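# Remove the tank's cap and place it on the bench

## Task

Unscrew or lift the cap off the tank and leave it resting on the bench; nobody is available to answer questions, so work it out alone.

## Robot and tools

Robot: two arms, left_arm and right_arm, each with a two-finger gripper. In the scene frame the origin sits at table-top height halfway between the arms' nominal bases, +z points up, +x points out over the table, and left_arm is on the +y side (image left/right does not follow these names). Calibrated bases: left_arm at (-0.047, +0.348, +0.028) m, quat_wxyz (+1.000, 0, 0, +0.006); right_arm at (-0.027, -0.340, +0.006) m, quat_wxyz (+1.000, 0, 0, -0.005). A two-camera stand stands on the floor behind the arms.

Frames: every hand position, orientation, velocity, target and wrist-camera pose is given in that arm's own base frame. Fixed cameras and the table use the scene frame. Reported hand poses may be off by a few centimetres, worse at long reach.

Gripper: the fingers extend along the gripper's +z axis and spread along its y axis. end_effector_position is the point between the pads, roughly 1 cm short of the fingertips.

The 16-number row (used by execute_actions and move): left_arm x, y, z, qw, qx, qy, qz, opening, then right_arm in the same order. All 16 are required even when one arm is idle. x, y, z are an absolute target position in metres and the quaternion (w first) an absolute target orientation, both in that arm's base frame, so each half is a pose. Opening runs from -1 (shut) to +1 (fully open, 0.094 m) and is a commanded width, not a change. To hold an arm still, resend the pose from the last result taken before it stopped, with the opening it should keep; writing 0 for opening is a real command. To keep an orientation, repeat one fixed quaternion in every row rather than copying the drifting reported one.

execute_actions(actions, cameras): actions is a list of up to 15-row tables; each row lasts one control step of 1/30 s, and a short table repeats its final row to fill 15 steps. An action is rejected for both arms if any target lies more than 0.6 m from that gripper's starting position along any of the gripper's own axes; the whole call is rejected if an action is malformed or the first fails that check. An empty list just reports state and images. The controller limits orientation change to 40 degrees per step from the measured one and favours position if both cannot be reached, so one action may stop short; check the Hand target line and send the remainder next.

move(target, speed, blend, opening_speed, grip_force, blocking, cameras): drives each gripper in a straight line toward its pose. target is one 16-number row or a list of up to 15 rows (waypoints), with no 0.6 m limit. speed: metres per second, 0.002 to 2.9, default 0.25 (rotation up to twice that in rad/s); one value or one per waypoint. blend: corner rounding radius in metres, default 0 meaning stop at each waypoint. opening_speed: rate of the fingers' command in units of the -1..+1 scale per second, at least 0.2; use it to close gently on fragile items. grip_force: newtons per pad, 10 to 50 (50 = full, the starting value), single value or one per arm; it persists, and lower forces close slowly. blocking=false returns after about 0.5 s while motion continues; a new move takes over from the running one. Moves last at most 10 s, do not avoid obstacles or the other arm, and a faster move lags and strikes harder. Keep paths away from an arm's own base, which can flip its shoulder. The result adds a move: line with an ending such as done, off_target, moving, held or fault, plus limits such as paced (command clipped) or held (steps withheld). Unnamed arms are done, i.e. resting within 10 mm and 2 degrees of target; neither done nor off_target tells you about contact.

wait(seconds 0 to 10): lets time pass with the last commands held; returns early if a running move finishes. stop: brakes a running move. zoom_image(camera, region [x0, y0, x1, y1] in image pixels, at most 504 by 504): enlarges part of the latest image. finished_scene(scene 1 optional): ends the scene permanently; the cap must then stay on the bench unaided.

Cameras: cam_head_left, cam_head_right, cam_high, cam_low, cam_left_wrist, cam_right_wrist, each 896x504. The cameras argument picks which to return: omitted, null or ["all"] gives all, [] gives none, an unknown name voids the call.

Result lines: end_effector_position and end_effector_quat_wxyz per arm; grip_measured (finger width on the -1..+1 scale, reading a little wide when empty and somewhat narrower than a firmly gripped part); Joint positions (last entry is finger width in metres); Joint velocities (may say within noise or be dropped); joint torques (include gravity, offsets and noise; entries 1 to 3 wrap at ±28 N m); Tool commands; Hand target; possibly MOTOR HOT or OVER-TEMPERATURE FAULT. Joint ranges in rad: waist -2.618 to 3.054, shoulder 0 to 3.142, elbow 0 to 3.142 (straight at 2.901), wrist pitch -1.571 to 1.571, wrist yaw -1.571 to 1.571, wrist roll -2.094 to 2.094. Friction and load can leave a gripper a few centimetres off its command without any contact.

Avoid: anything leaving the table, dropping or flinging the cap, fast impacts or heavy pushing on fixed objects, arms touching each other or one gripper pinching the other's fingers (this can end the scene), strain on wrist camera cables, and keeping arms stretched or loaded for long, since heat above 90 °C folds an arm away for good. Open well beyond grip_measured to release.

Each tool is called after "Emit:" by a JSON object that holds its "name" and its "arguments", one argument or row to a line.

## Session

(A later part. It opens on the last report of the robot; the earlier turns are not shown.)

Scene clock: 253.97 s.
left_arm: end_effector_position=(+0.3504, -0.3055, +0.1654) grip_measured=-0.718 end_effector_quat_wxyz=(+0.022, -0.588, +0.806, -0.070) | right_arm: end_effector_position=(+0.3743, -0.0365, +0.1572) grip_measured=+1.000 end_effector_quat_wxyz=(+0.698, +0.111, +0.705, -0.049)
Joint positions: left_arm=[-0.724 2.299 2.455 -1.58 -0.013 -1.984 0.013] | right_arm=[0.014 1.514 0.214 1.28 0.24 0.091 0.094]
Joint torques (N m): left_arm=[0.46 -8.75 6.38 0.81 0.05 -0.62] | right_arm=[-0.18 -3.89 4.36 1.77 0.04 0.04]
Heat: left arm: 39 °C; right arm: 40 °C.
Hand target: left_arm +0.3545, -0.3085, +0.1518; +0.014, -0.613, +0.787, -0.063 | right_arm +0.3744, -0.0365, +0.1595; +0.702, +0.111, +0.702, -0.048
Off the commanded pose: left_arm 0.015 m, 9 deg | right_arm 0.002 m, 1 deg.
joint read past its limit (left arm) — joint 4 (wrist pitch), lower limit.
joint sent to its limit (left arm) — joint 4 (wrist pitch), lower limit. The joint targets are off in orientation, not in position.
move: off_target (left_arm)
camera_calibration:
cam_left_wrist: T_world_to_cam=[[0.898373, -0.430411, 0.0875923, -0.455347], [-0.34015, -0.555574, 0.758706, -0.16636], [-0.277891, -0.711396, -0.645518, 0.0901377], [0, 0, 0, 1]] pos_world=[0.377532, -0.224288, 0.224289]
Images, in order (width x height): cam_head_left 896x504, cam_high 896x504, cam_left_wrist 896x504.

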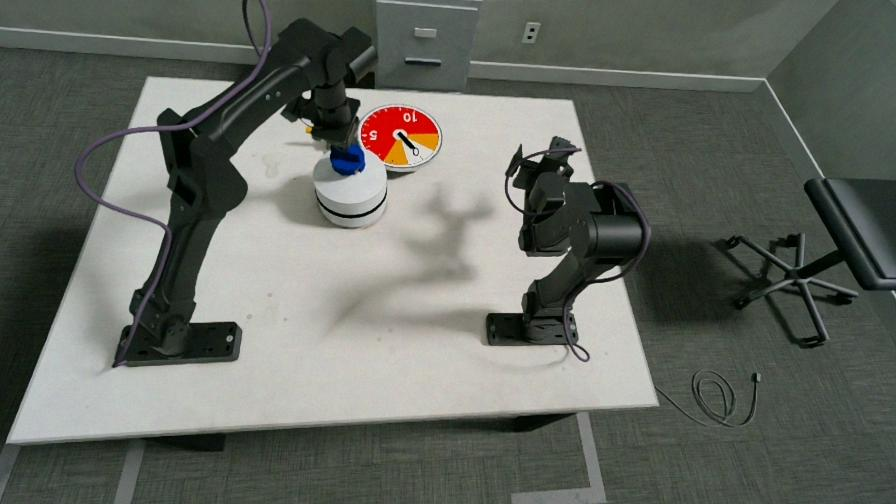

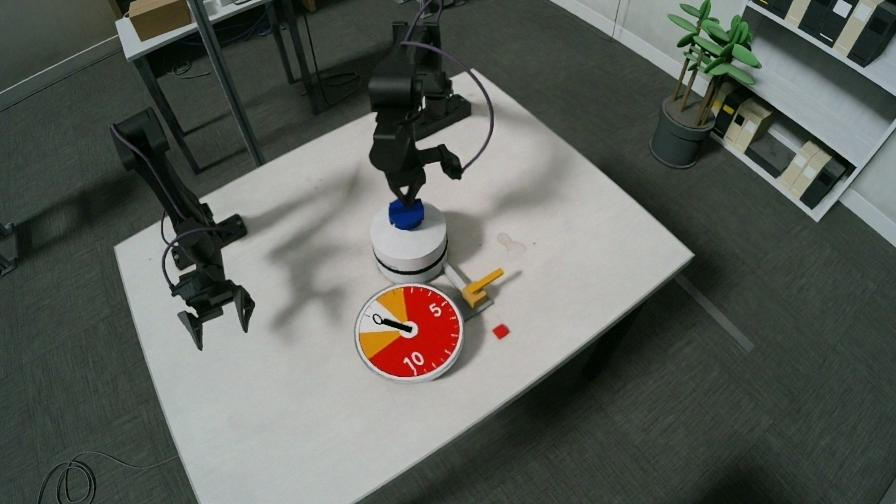

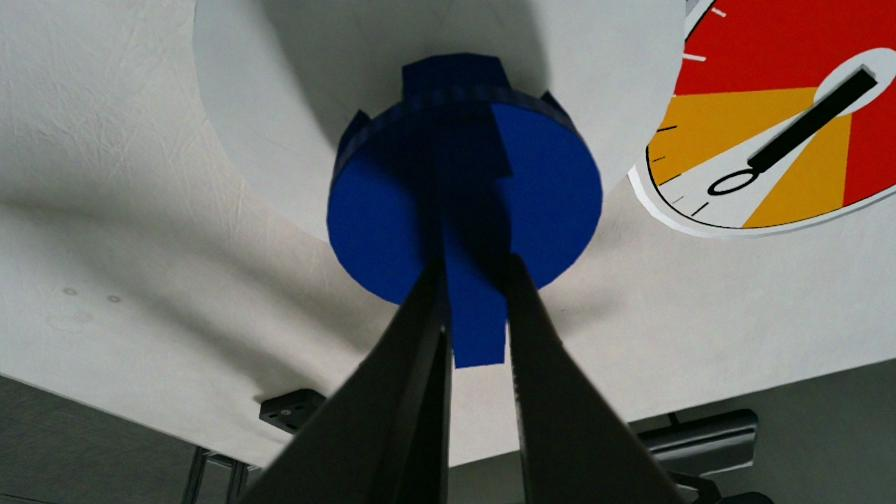

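Emit:
{"name": "move", "arguments": {
  "target": [0.353,-0.307,0.172,0,-0.6157,0.788,0,-1,0.3744,-0.0365,0.1596,0.702,0.111,0.702,-0.048,1],
  "speed": 0.04,
  "cameras": ["cam_left_wrist","cam_head_right","cam_head_left"]
}}

Emit:
{"name": "zoom_image", "arguments": {
  "camera": "cam_head_left",
  "region": [320, 120, 380, 190]
}}

Emit:
{"name": "zoom_image", "arguments": {
  "camera": "cam_head_right",
  "region": [325, 120, 395, 190]
}}

Scene clock: 261.77 s.
left_arm: end_effector_position=(+0.3504, -0.3055, +0.1655) grip_measured=-0.718 end_effector_quat_wxyz=(+0.022, -0.588, +0.806, -0.071) | right_arm: end_effector_position=(+0.3743, -0.0365, +0.1572) grip_measured=+1.000 end_effector_quat_wxyz=(+0.698, +0.111, +0.705, -0.049)
Joint positions: left_arm=[-0.724 2.298 2.455 -1.58 -0.013 -1.984 0.013] | right_arm=[0.014 1.514 0.214 1.28 0.24 0.091 0.094]
Joint torques (N m): left_arm=[0.49 -12.38 6.06 0.81 0.06 -0.62] | right_arm=[0.09 -3.89 4.07 1.77 -0.04 0.01]
Heat: left arm: 38 °C; right arm: 40 °C.
Hand target: left_arm +0.3527, -0.3068, +0.1715; +0.018, -0.611, +0.787, -0.084 | right_arm +0.3744, -0.0365, +0.1595; +0.702, +0.111, +0.702, -0.048
Off the commanded pose: left_arm 0.007 m, 9 deg | right_arm 0.002 m, 1 deg.
joint read past its limit (left arm) — joint 4 (wrist pitch), lower limit.
joint sent to its limit (left arm) — joint 4 (wrist pitch), lower limit. The joint targets are off in orientation, not in position.
move: off_target (left_arm)
camera_calibration:
cam_left_wrist: T_world_to_cam=[[0.898549, -0.429972, 0.087944, -0.455312], [-0.340097, -0.555538, 0.758756, -0.166493], [-0.277388, -0.711689, -0.645411, 0.0898953], [0, 0, 0, 1]] pos_world=[0.377432, -0.224288, 0.224389]
Images, in order (width x height): cam_head_left 896x504, cam_head_right 896x504, cam_left_wrist 896x504.

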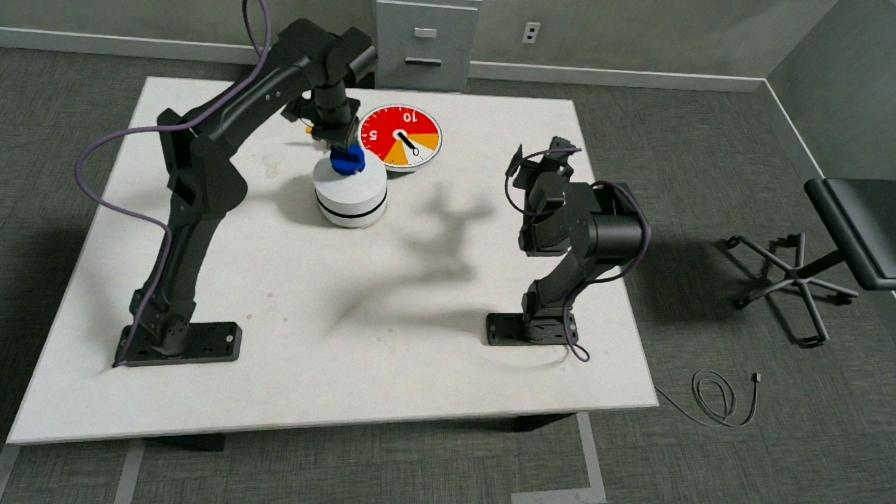

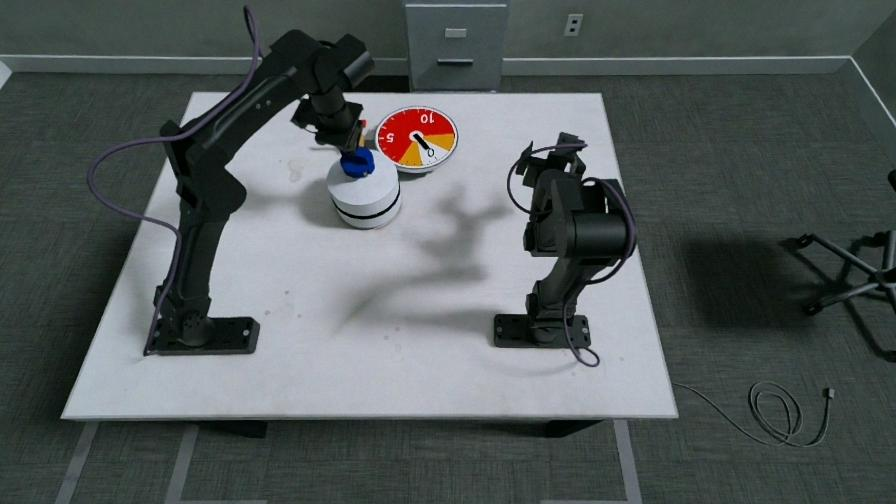

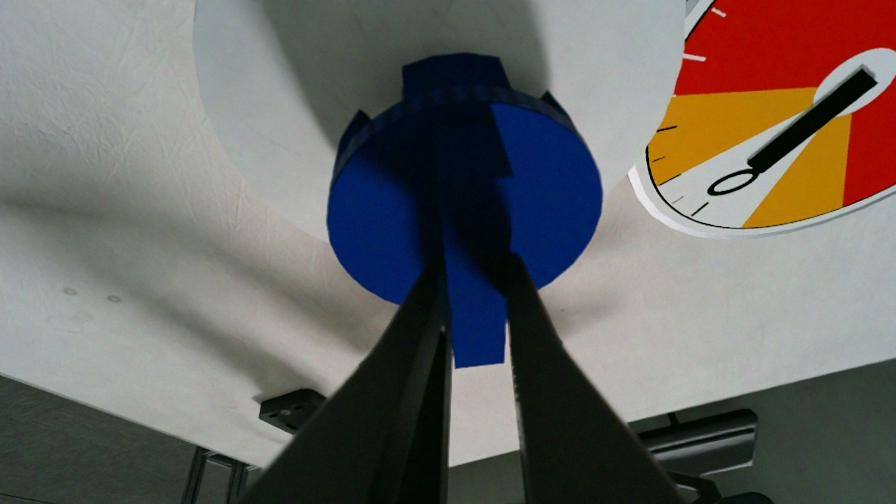

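Scaled by 7.200 from the camera's 896x504 image, which has a finer 1280x720 frame.

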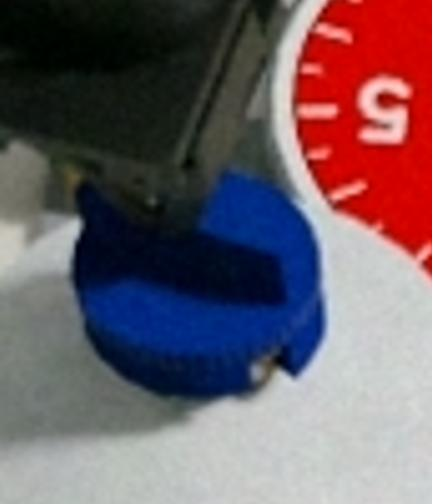

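Scaled by 7.200 from the camera's 896x504 image, which has a finer 1280x720 frame.

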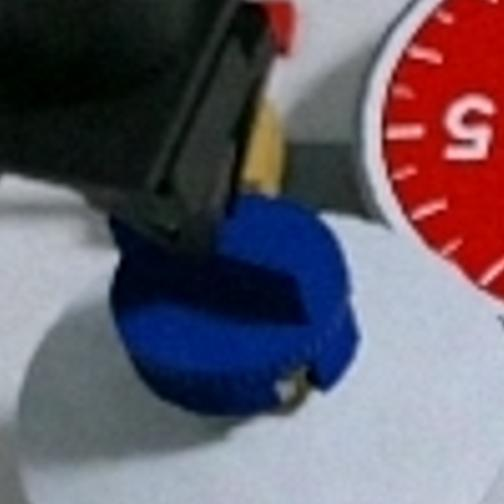

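Emit:
{"name": "move", "arguments": {
  "target": [0.353,-0.307,0.188,0,-0.6157,0.788,0,-1,0.3744,-0.0365,0.1596,0.702,0.111,0.702,-0.048,1],
  "speed": 0.04,
  "cameras": ["cam_left_wrist","cam_head_left"]
}}

Emit:
{"name": "zoom_image", "arguments": {
  "camera": "cam_head_left",
  "region": [320, 120, 380, 190]
}}

Scene clock: 267.87 s.
left_arm: end_effector_position=(+0.3503, -0.3054, +0.1660) grip_measured=-0.718 end_effector_quat_wxyz=(+0.022, -0.588, +0.805, -0.071) | right_arm: end_effector_position=(+0.3743, -0.0365, +0.1572) grip_measured=+1.000 end_effector_quat_wxyz=(+0.698, +0.111, +0.705, -0.049)
Joint positions: left_arm=[-0.724 2.297 2.455 -1.58 -0.013 -1.985 0.013] | right_arm=[0.014 1.514 0.214 1.28 0.24 0.091 0.094]
Joint torques (N m): left_arm=[0.5 -14.72 7.04 0.81 0.06 -0.6] | right_arm=[-0.23 -3.62 4.25 1.8 -0.01 -0.01]
Heat: left arm: 38 °C; right arm: 40 °C.
Hand target: left_arm +0.3525, -0.3066, +0.1871; +0.022, -0.610, +0.785, -0.103 | right_arm +0.3744, -0.0365, +0.1595; +0.702, +0.111, +0.702, -0.048
Off the commanded pose: left_arm 0.022 m, 9 deg | right_arm 0.002 m, 1 deg.
joint read past its limit (left arm) — joint 4 (wrist pitch), lower limit.
joint sent to its limit (left arm) — joint 4 (wrist pitch), lower limit. The joint targets are off in orientation, not in position.
move: off_target (left_arm)
camera_calibration:
cam_left_wrist: T_world_to_cam=[[0.898644, -0.429558, 0.0889874, -0.455401], [-0.340493, -0.555106, 0.758895, -0.166637], [-0.276592, -0.712276, -0.645105, 0.0897614], [0, 0, 0, 1]] pos_world=[0.377332, -0.224187, 0.22489]
Images, in order (width x height): cam_head_left 896x504, cam_left_wrist 896x504.

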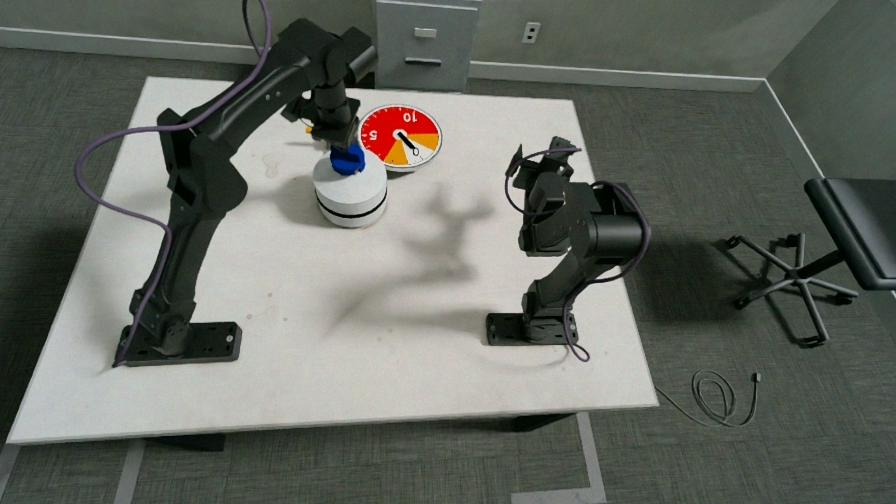

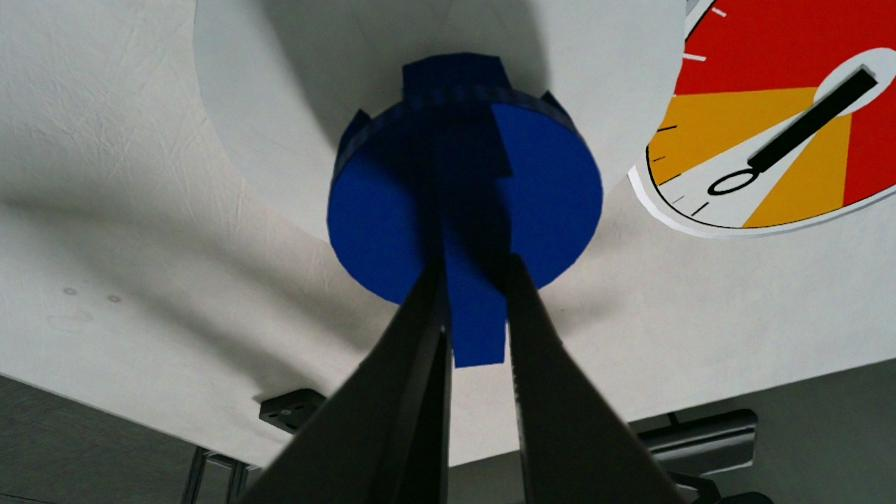

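Scaled by 7.200 from the camera's 896x504 image, which has a finer 1280x720 frame.

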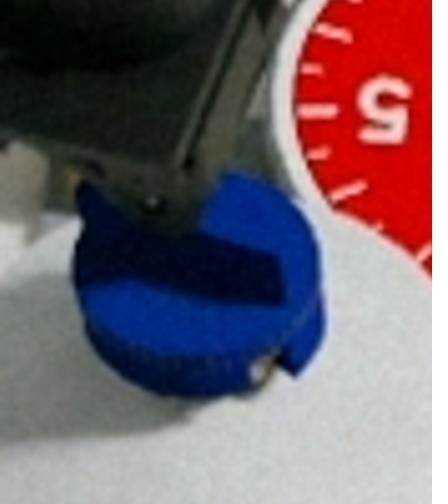

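Emit:
{"name": "move", "arguments": {
  "target": [0.353,-0.307,0.203,0,-0.6157,0.788,0,-1,0.3744,-0.0365,0.1596,0.702,0.111,0.702,-0.048,1],
  "speed": 0.04,
  "cameras": ["cam_left_wrist","cam_head_left","cam_low"]
}}

Emit:
{"name": "zoom_image", "arguments": {
  "camera": "cam_head_left",
  "region": [320, 120, 380, 190]
}}

Scene clock: 275.30 s.
left_arm: end_effector_position=(+0.3503, -0.3054, +0.1667) grip_measured=-0.718 end_effector_quat_wxyz=(+0.023, -0.588, +0.805, -0.072) | right_arm: end_effector_position=(+0.3743, -0.0365, +0.1572) grip_measured=+1.000 end_effector_quat_wxyz=(+0.698, +0.111, +0.705, -0.049)
Joint positions: left_arm=[-0.724 2.296 2.455 -1.58 -0.013 -1.985 0.013] | right_arm=[0.014 1.514 0.214 1.28 0.24 0.091 0.094]
Joint torques (N m): left_arm=[0.46 -16.81 8.05 0.8 0.05 -0.59] | right_arm=[-0.13 -3.78 4.11 1.79 0 -0.02]
Heat: left arm: 38 °C; right arm: 41 °C.
Hand target: left_arm +0.3521, -0.3062, +0.2017; +0.026, -0.608, +0.784, -0.121 | right_arm +0.3744, -0.0365, +0.1595; +0.702, +0.111, +0.702, -0.048
Off the commanded pose: left_arm 0.036 m, 9 deg | right_arm 0.002 m, 1 deg.
joint read past its limit (left arm) — joint 4 (wrist pitch), lower limit.
joint sent to its limit (left arm) — joint 4 (wrist pitch), lower limit. The joint targets are off in orientation, not in position.
move: off_target (left_arm)
camera_calibration:
cam_left_wrist: T_world_to_cam=[[0.898514, -0.429521, 0.0904708, -0.455599], [-0.341402, -0.554291, 0.759083, -0.166588], [-0.275895, -0.712933, -0.644677, 0.0896863], [0, 0, 0, 1]] pos_world=[0.377232, -0.224087, 0.225491]
Images, in order (width x height): cam_head_left 896x504, cam_low 896x504, cam_left_wrist 896x504.

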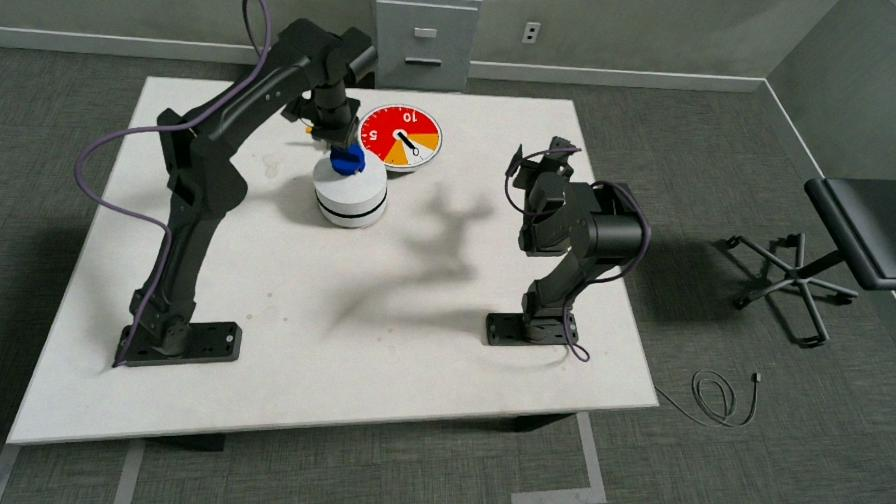

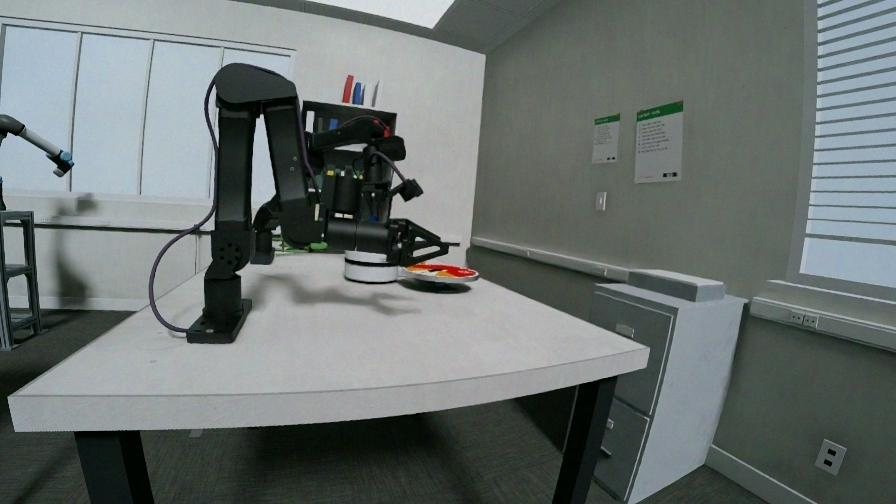

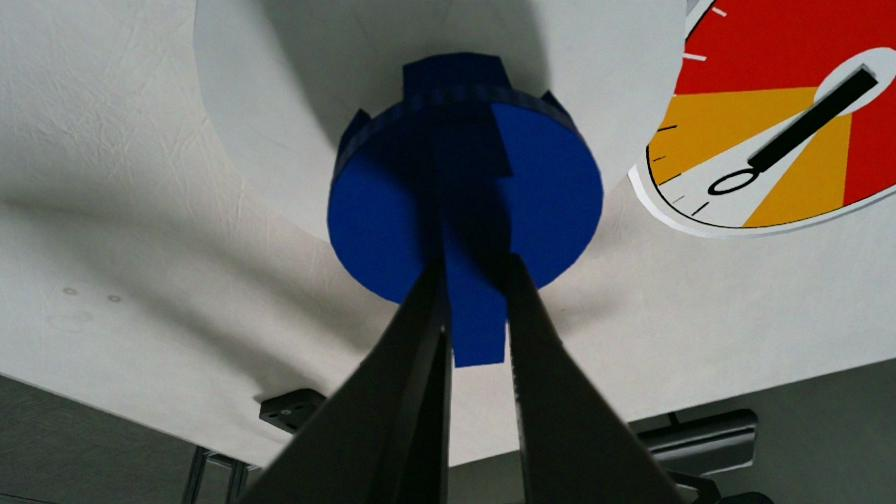

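Scaled by 7.200 from the camera's 896x504 image, which has a finer 1280x720 frame.

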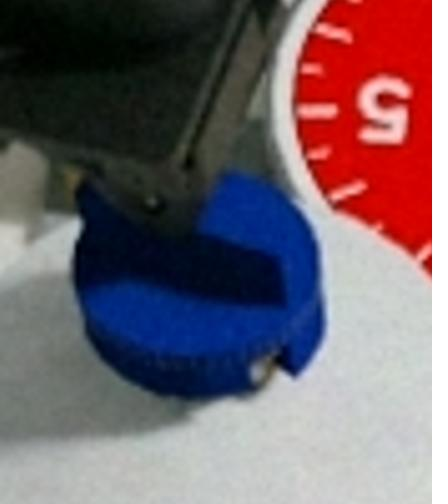

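Emit:
{"name": "move", "arguments": {
  "target": [0.3515,-0.3065,0.165,0,-0.588,0.809,0,-1,0.212,0.245,0.2,0.719,-0.2573,0.5517,0.3353,0],
  "speed": 0.25
}}

Emit:
{"name": "zoom_image", "arguments": {
  "camera": "cam_right_wrist",
  "region": [300, 0, 600, 200]
}}

Scene clock: 299.03 s.
left_arm: end_effector_position=(+0.3502, -0.3053, +0.1667) grip_measured=-0.718 end_effector_quat_wxyz=(+0.024, -0.576, +0.814, -0.071) | right_arm: end_effector_position=(+0.2166, +0.2435, +0.1731) grip_measured=+0.002 end_effector_quat_wxyz=(+0.670, -0.274, +0.615, +0.310)
Joint positions: left_arm=[-0.724 2.295 2.455 -1.58 -0.013 -1.955 0.013] | right_arm=[0.826 1.365 0.006 1.451 -0.027 0.017 0.047]
Joint torques (N m): left_arm=[0.44 -11.43 5.11 0.81 0.08 -0.2] | right_arm=[0.55 -1.88 4.22 2.59 -0.05 -0.04]
Heat: left arm: 40 °C; right arm: 42 °C.
Hand target: left_arm +0.3512, -0.3063, +0.1646; +0.018, -0.585, +0.807, -0.074 | right_arm +0.2117, +0.2444, +0.1996; +0.701, -0.267, +0.575, +0.327
Off the commanded pose: left_arm 0.002 m, 9 deg | right_arm 0.027 m, 10 deg.
joint read past its limit (left arm) — joint 4 (wrist pitch), lower limit.
joint sent to its limit (left arm) — joint 4 (wrist pitch), lower limit. The joint targets are off in orientation, not in position.
joint sent to its limit (right arm) — joint 4 (wrist pitch), upper limit. The joint targets are off in orientation, not in position.
move: off_target (left_arm, right_arm)
camera_calibration:
cam_left_wrist: T_world_to_cam=[[0.885275, -0.456097, 0.0909053, -0.458966], [-0.359395, -0.546869, 0.756154, -0.157461], [-0.295167, -0.702076, -0.648048, 0.100311], [0, 0, 0, 1]] pos_world=[0.379329, -0.225018, 0.225794]
cam_right_wrist: T_world_to_cam=[[0.78189, -0.607968, -0.137924, 0.00771232], [-0.494312, -0.469793, -0.731403, 0.355367], [0.379874, 0.640053, -0.667853, -0.0193929], [0, 0, 0, 1]] pos_world=[0.176999, 0.18405, 0.248028]

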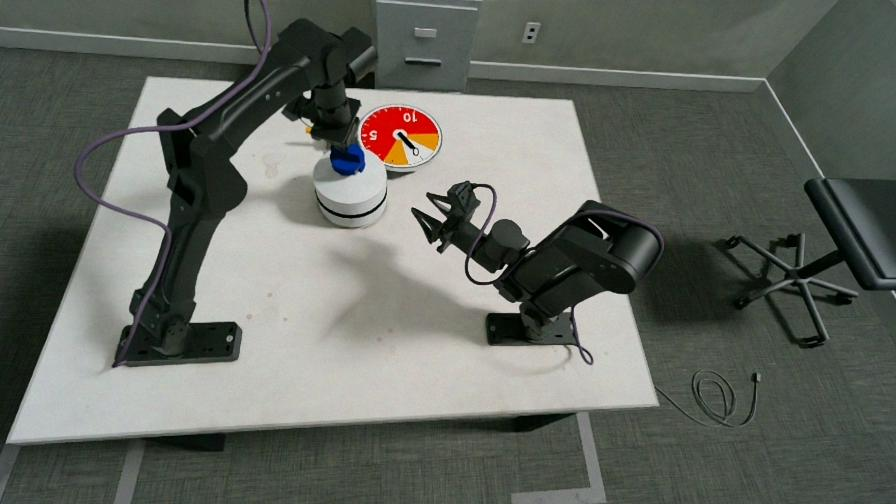

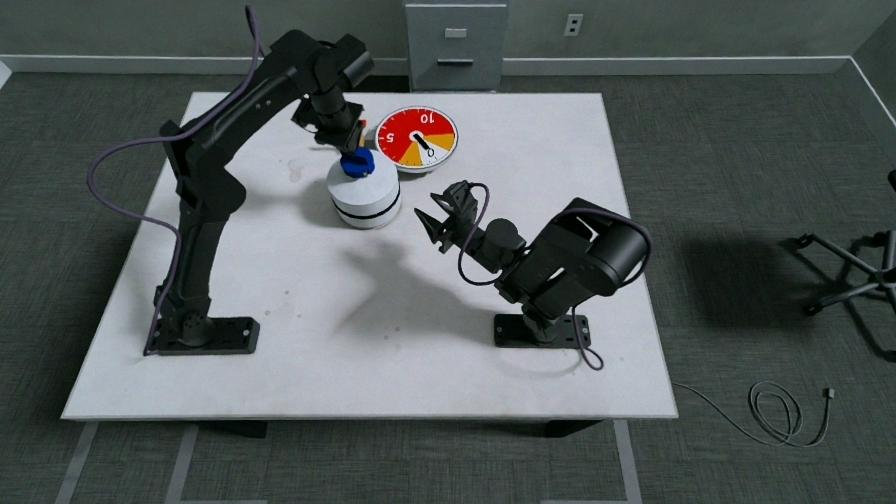

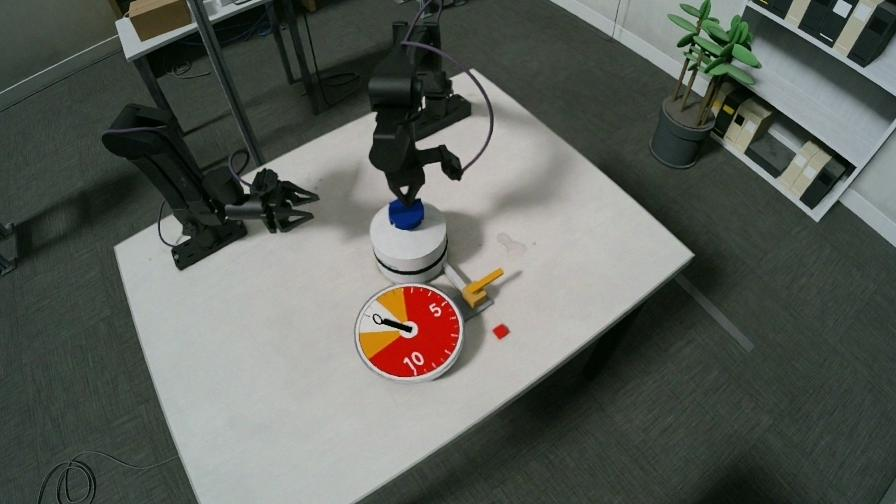

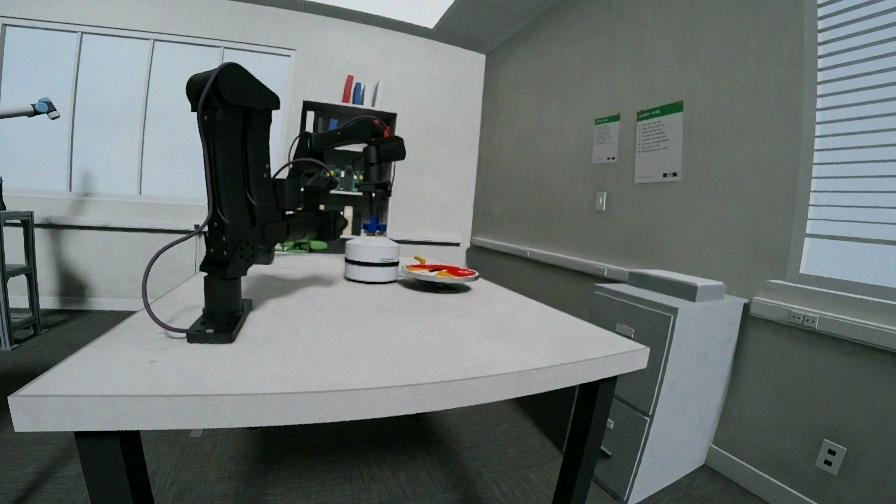

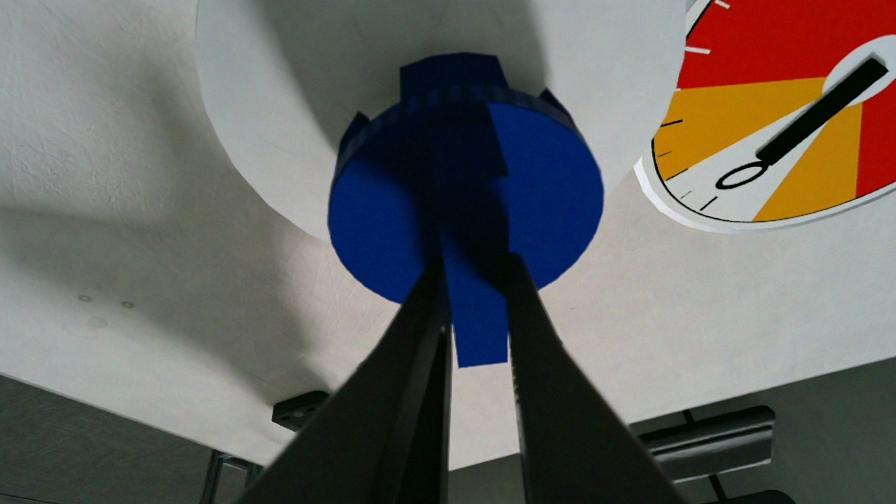

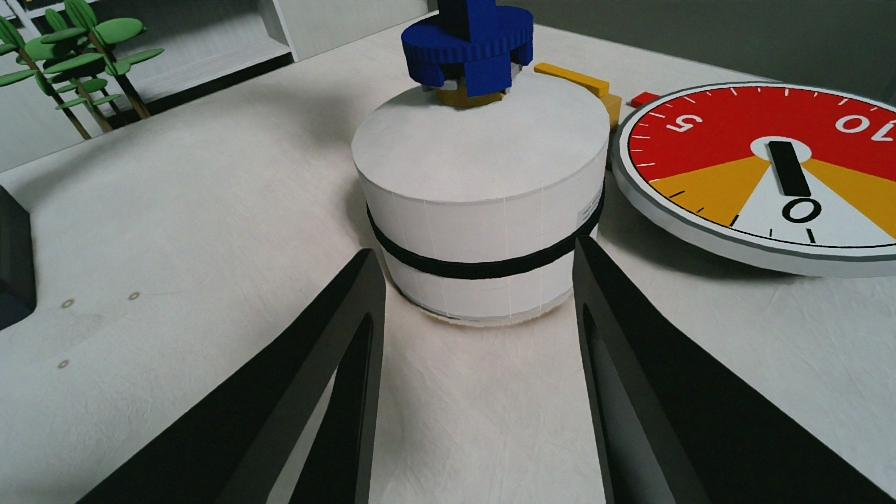

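Scaled by 1.680 from the camera's 896x504 image, which has a finer 1280x720 frame.

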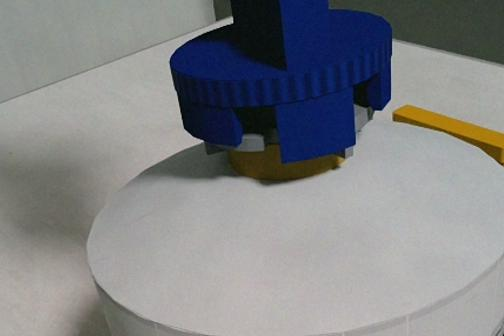

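Emit:
{"name": "zoom_image", "arguments": {
  "camera": "cam_right_wrist",
  "region": [390, 0, 550, 120]
}}

Scaled by 3.150 from the camera's 896x504 image, which has a finer 1280x720 frame.

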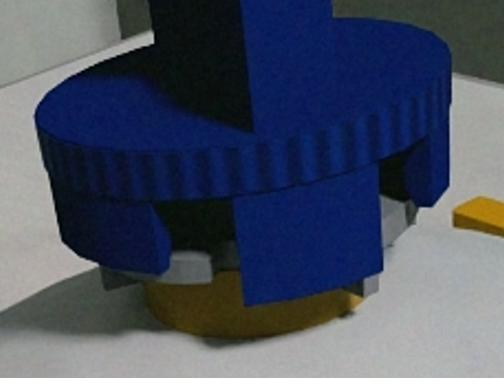

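Emit:
{"name": "move", "arguments": {
  "target": [0.3515,-0.3065,0.165,0,-0.588,0.809,0,-1,0.248,0.293,0.235,0.719,-0.2573,0.5517,0.3353,-0.7],
  "speed": 0.15,
  "cameras": ["cam_right_wrist","cam_head_right"]
}}

Emit:
{"name": "zoom_image", "arguments": {
  "camera": "cam_right_wrist",
  "region": [370, 0, 570, 150]
}}

Scene clock: 391.07 s.
left_arm: end_effector_position=(+0.3502, -0.3053, +0.1667) grip_measured=-0.718 end_effector_quat_wxyz=(+0.024, -0.576, +0.814, -0.071) | right_arm: end_effector_position=(+0.2484, +0.2905, +0.2171) grip_measured=-0.698 end_effector_quat_wxyz=(+0.700, -0.266, +0.576, +0.329)
Joint positions: left_arm=[-0.724 2.295 2.455 -1.58 -0.013 -1.955 0.013] | right_arm=[0.851 1.505 0.253 1.449 -0.02 0.011 0.014]
Joint torques (N m): left_arm=[0.46 -11.44 5.09 0.81 0.08 -0.2] | right_arm=[0.54 -3.06 5.87 2.08 0.08 -0.11]
Heat: left arm: 38 °C; right arm: 58 °C.
Hand target: left_arm +0.3512, -0.3063, +0.1646; +0.018, -0.585, +0.807, -0.074 | right_arm +0.2476, +0.2925, +0.2346; +0.718, -0.257, +0.552, +0.335
Off the commanded pose: left_arm 0.002 m, 9 deg | right_arm 0.018 m, 4 deg.
joint read past its limit (left arm) — joint 4 (wrist pitch), lower limit.
joint sent to its limit (left arm) — joint 4 (wrist pitch), lower limit. The joint targets are off in orientation, not in position.
move: off_target (left_arm, right_arm)
camera_calibration:
cam_right_wrist: T_world_to_cam=[[0.802048, -0.58411, -0.124638, 0.00270086], [-0.430242, -0.4203, -0.798899, 0.409787], [0.41426, 0.69438, -0.588409, -0.0737421], [0, 0, 0, 1]] pos_world=[0.20469, 0.225016, 0.284325]
Images, in order (width x height): cam_head_right 896x504, cam_right_wrist 896x504.

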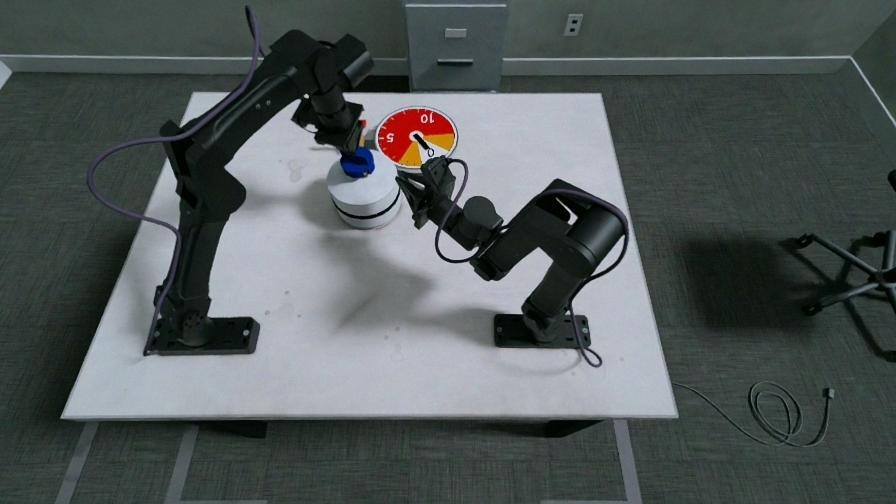

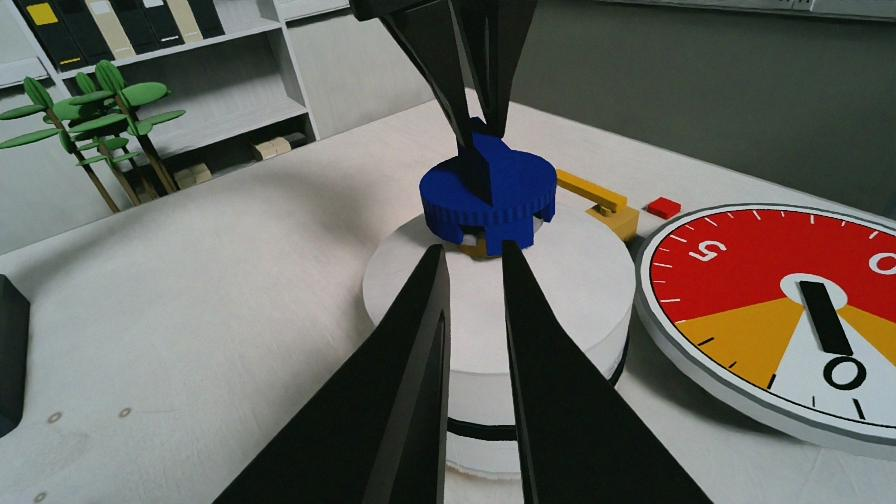

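Scaled by 2.520 from the camera's 896x504 image, which has a finer 1280x720 frame.

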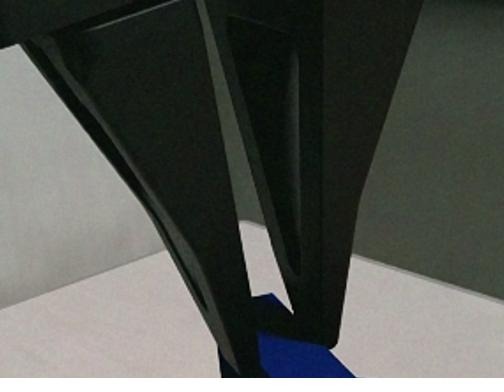

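Emit:
{"name": "zoom_image", "arguments": {
  "camera": "cam_right_wrist",
  "region": [410, 175, 570, 275]
}}

Scaled by 3.150 from the camera's 896x504 image, which has a finer 1280x720 frame.

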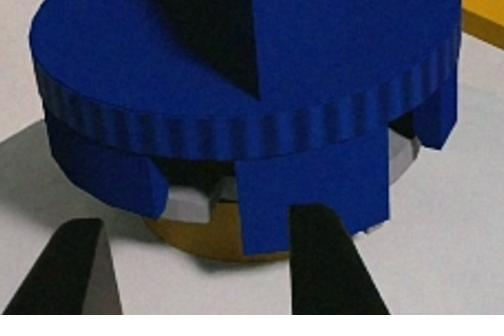

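Emit:
{"name": "move", "arguments": {
  "target": [0.351,-0.306,0.19,0,-0.576,0.817,0,-1,0.2166,0.2435,0.178,0.670,-0.274,0.615,0.310,-0.7],
  "speed": 0.15,
  "cameras": ["cam_right_wrist"]
}}

Emit:
{"name": "zoom_image", "arguments": {
  "camera": "cam_right_wrist",
  "region": [390, 0, 550, 120]
}}

Scene clock: 423.63 s.
left_arm: end_effector_position=(+0.3502, -0.3053, +0.1667) grip_measured=-0.718 end_effector_quat_wxyz=(+0.024, -0.569, +0.819, -0.071) | right_arm: end_effector_position=(+0.2165, +0.2461, +0.1720) grip_measured=-0.698 end_effector_quat_wxyz=(+0.664, -0.280, +0.622, +0.307)
Joint positions: left_arm=[-0.724 2.295 2.455 -1.58 -0.013 -1.938 0.013] | right_arm=[0.836 1.318 0.019 1.369 -0.019 0.011 0.014]
Joint torques (N m): left_arm=[0.43 -15.39 6.32 0.8 0.08 -0.06] | right_arm=[-0.68 -3.45 3.78 1.78 -0.06 0.08]
Heat: left arm: 39 °C; right arm: 54 °C.
Hand target: left_arm +0.3507, -0.3058, +0.1891; +0.026, -0.572, +0.813, -0.103 | right_arm +0.2166, +0.2436, +0.1780; +0.671, -0.274, +0.615, +0.310
Off the commanded pose: left_arm 0.023 m, 9 deg | right_arm 0.007 m, 1 deg.
joint read past its limit (left arm) — joint 4 (wrist pitch), lower limit.
joint sent to its limit (left arm) — joint 4 (wrist pitch), lower limit. The joint targets are off in orientation, not in position.
move: off_target (left_arm)
camera_calibration:
cam_right_wrist: T_world_to_cam=[[0.78156, -0.609069, -0.134907, 0.00910658], [-0.501264, -0.484412, -0.716994, 0.358439], [0.371348, 0.627997, -0.6839, -0.0141437], [0, 0, 0, 1]] pos_world=[0.177807, 0.188061, 0.248554]
Images, in order (width x height): cam_right_wrist 896x504.

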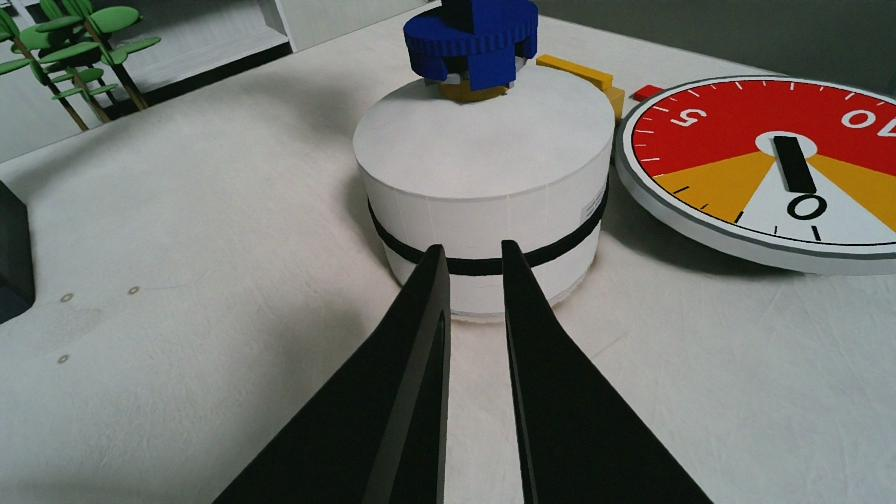

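Scaled by 3.150 from the camera's 896x504 image, which has a finer 1280x720 frame.

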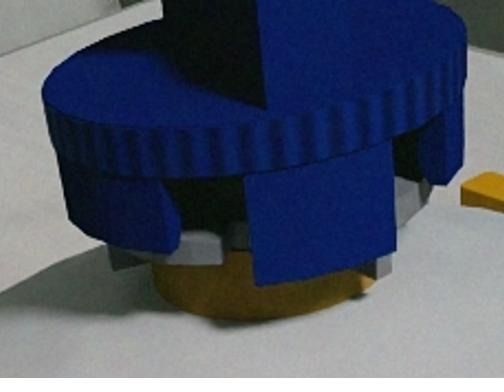

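Emit:
{"name": "move", "arguments": {
  "target": [0.351,-0.306,0.225,0,-0.576,0.817,0,-1,0.2166,0.2435,0.178,0.670,-0.274,0.615,0.310,-0.7],
  "speed": 0.04,
  "cameras": ["cam_right_wrist"]
}}

Emit:
{"name": "zoom_image", "arguments": {
  "camera": "cam_right_wrist",
  "region": [390, 0, 550, 120]
}}

Scene clock: 432.33 s.
left_arm: end_effector_position=(+0.3481, -0.3063, +0.1957) grip_measured=-0.718 end_effector_quat_wxyz=(+0.027, -0.568, +0.815, -0.109) | right_arm: end_effector_position=(+0.2165, +0.2462, +0.1717) grip_measured=-0.698 end_effector_quat_wxyz=(+0.664, -0.280, +0.622, +0.306)
Joint positions: left_arm=[-0.724 2.236 2.463 -1.574 -0.002 -1.942 0.013] | right_arm=[0.836 1.318 0.019 1.368 -0.019 0.011 0.014]
Joint torques (N m): left_arm=[0.51 -14.76 8.62 0.89 -0.03 -0.04] | right_arm=[-0.96 -3.52 3.75 1.73 -0.06 0.03]
Heat: left arm: 40 °C; right arm: 51 °C.
Hand target: left_arm +0.3500, -0.3052, +0.2241; +0.036, -0.569, +0.808, -0.147 | right_arm +0.2166, +0.2436, +0.1780; +0.671, -0.274, +0.615, +0.310
Off the commanded pose: left_arm 0.029 m, 13 deg | right_arm 0.007 m, 1 deg.
joint read past its limit (left arm) — joint 4 (wrist pitch), lower limit.
joint sent to its limit (left arm) — joint 4 (wrist pitch), lower limit. The joint targets are off in orientation, not in position.
move: off_target (left_arm)
camera_calibration:
cam_right_wrist: T_world_to_cam=[[0.781423, -0.609223, -0.135003, 0.00913955], [-0.501843, -0.484982, -0.716203, 0.358409], [0.370853, 0.627407, -0.68471, -0.0139798], [0, 0, 0, 1]] pos_world=[0.177908, 0.188161, 0.248356]
Images, in order (width x height): cam_right_wrist 896x504.

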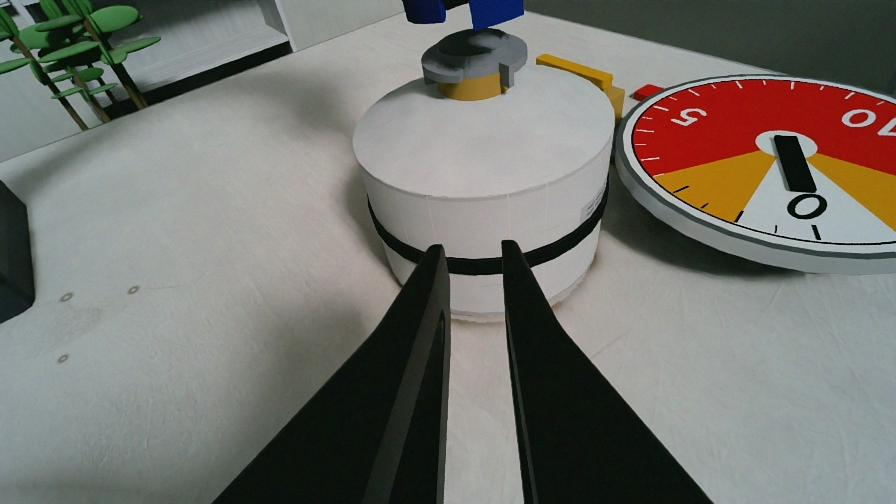

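Scaled by 3.150 from the camera's 896x504 image, which has a finer 1280x720 frame.

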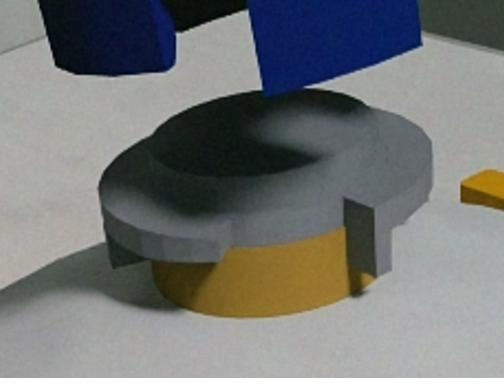

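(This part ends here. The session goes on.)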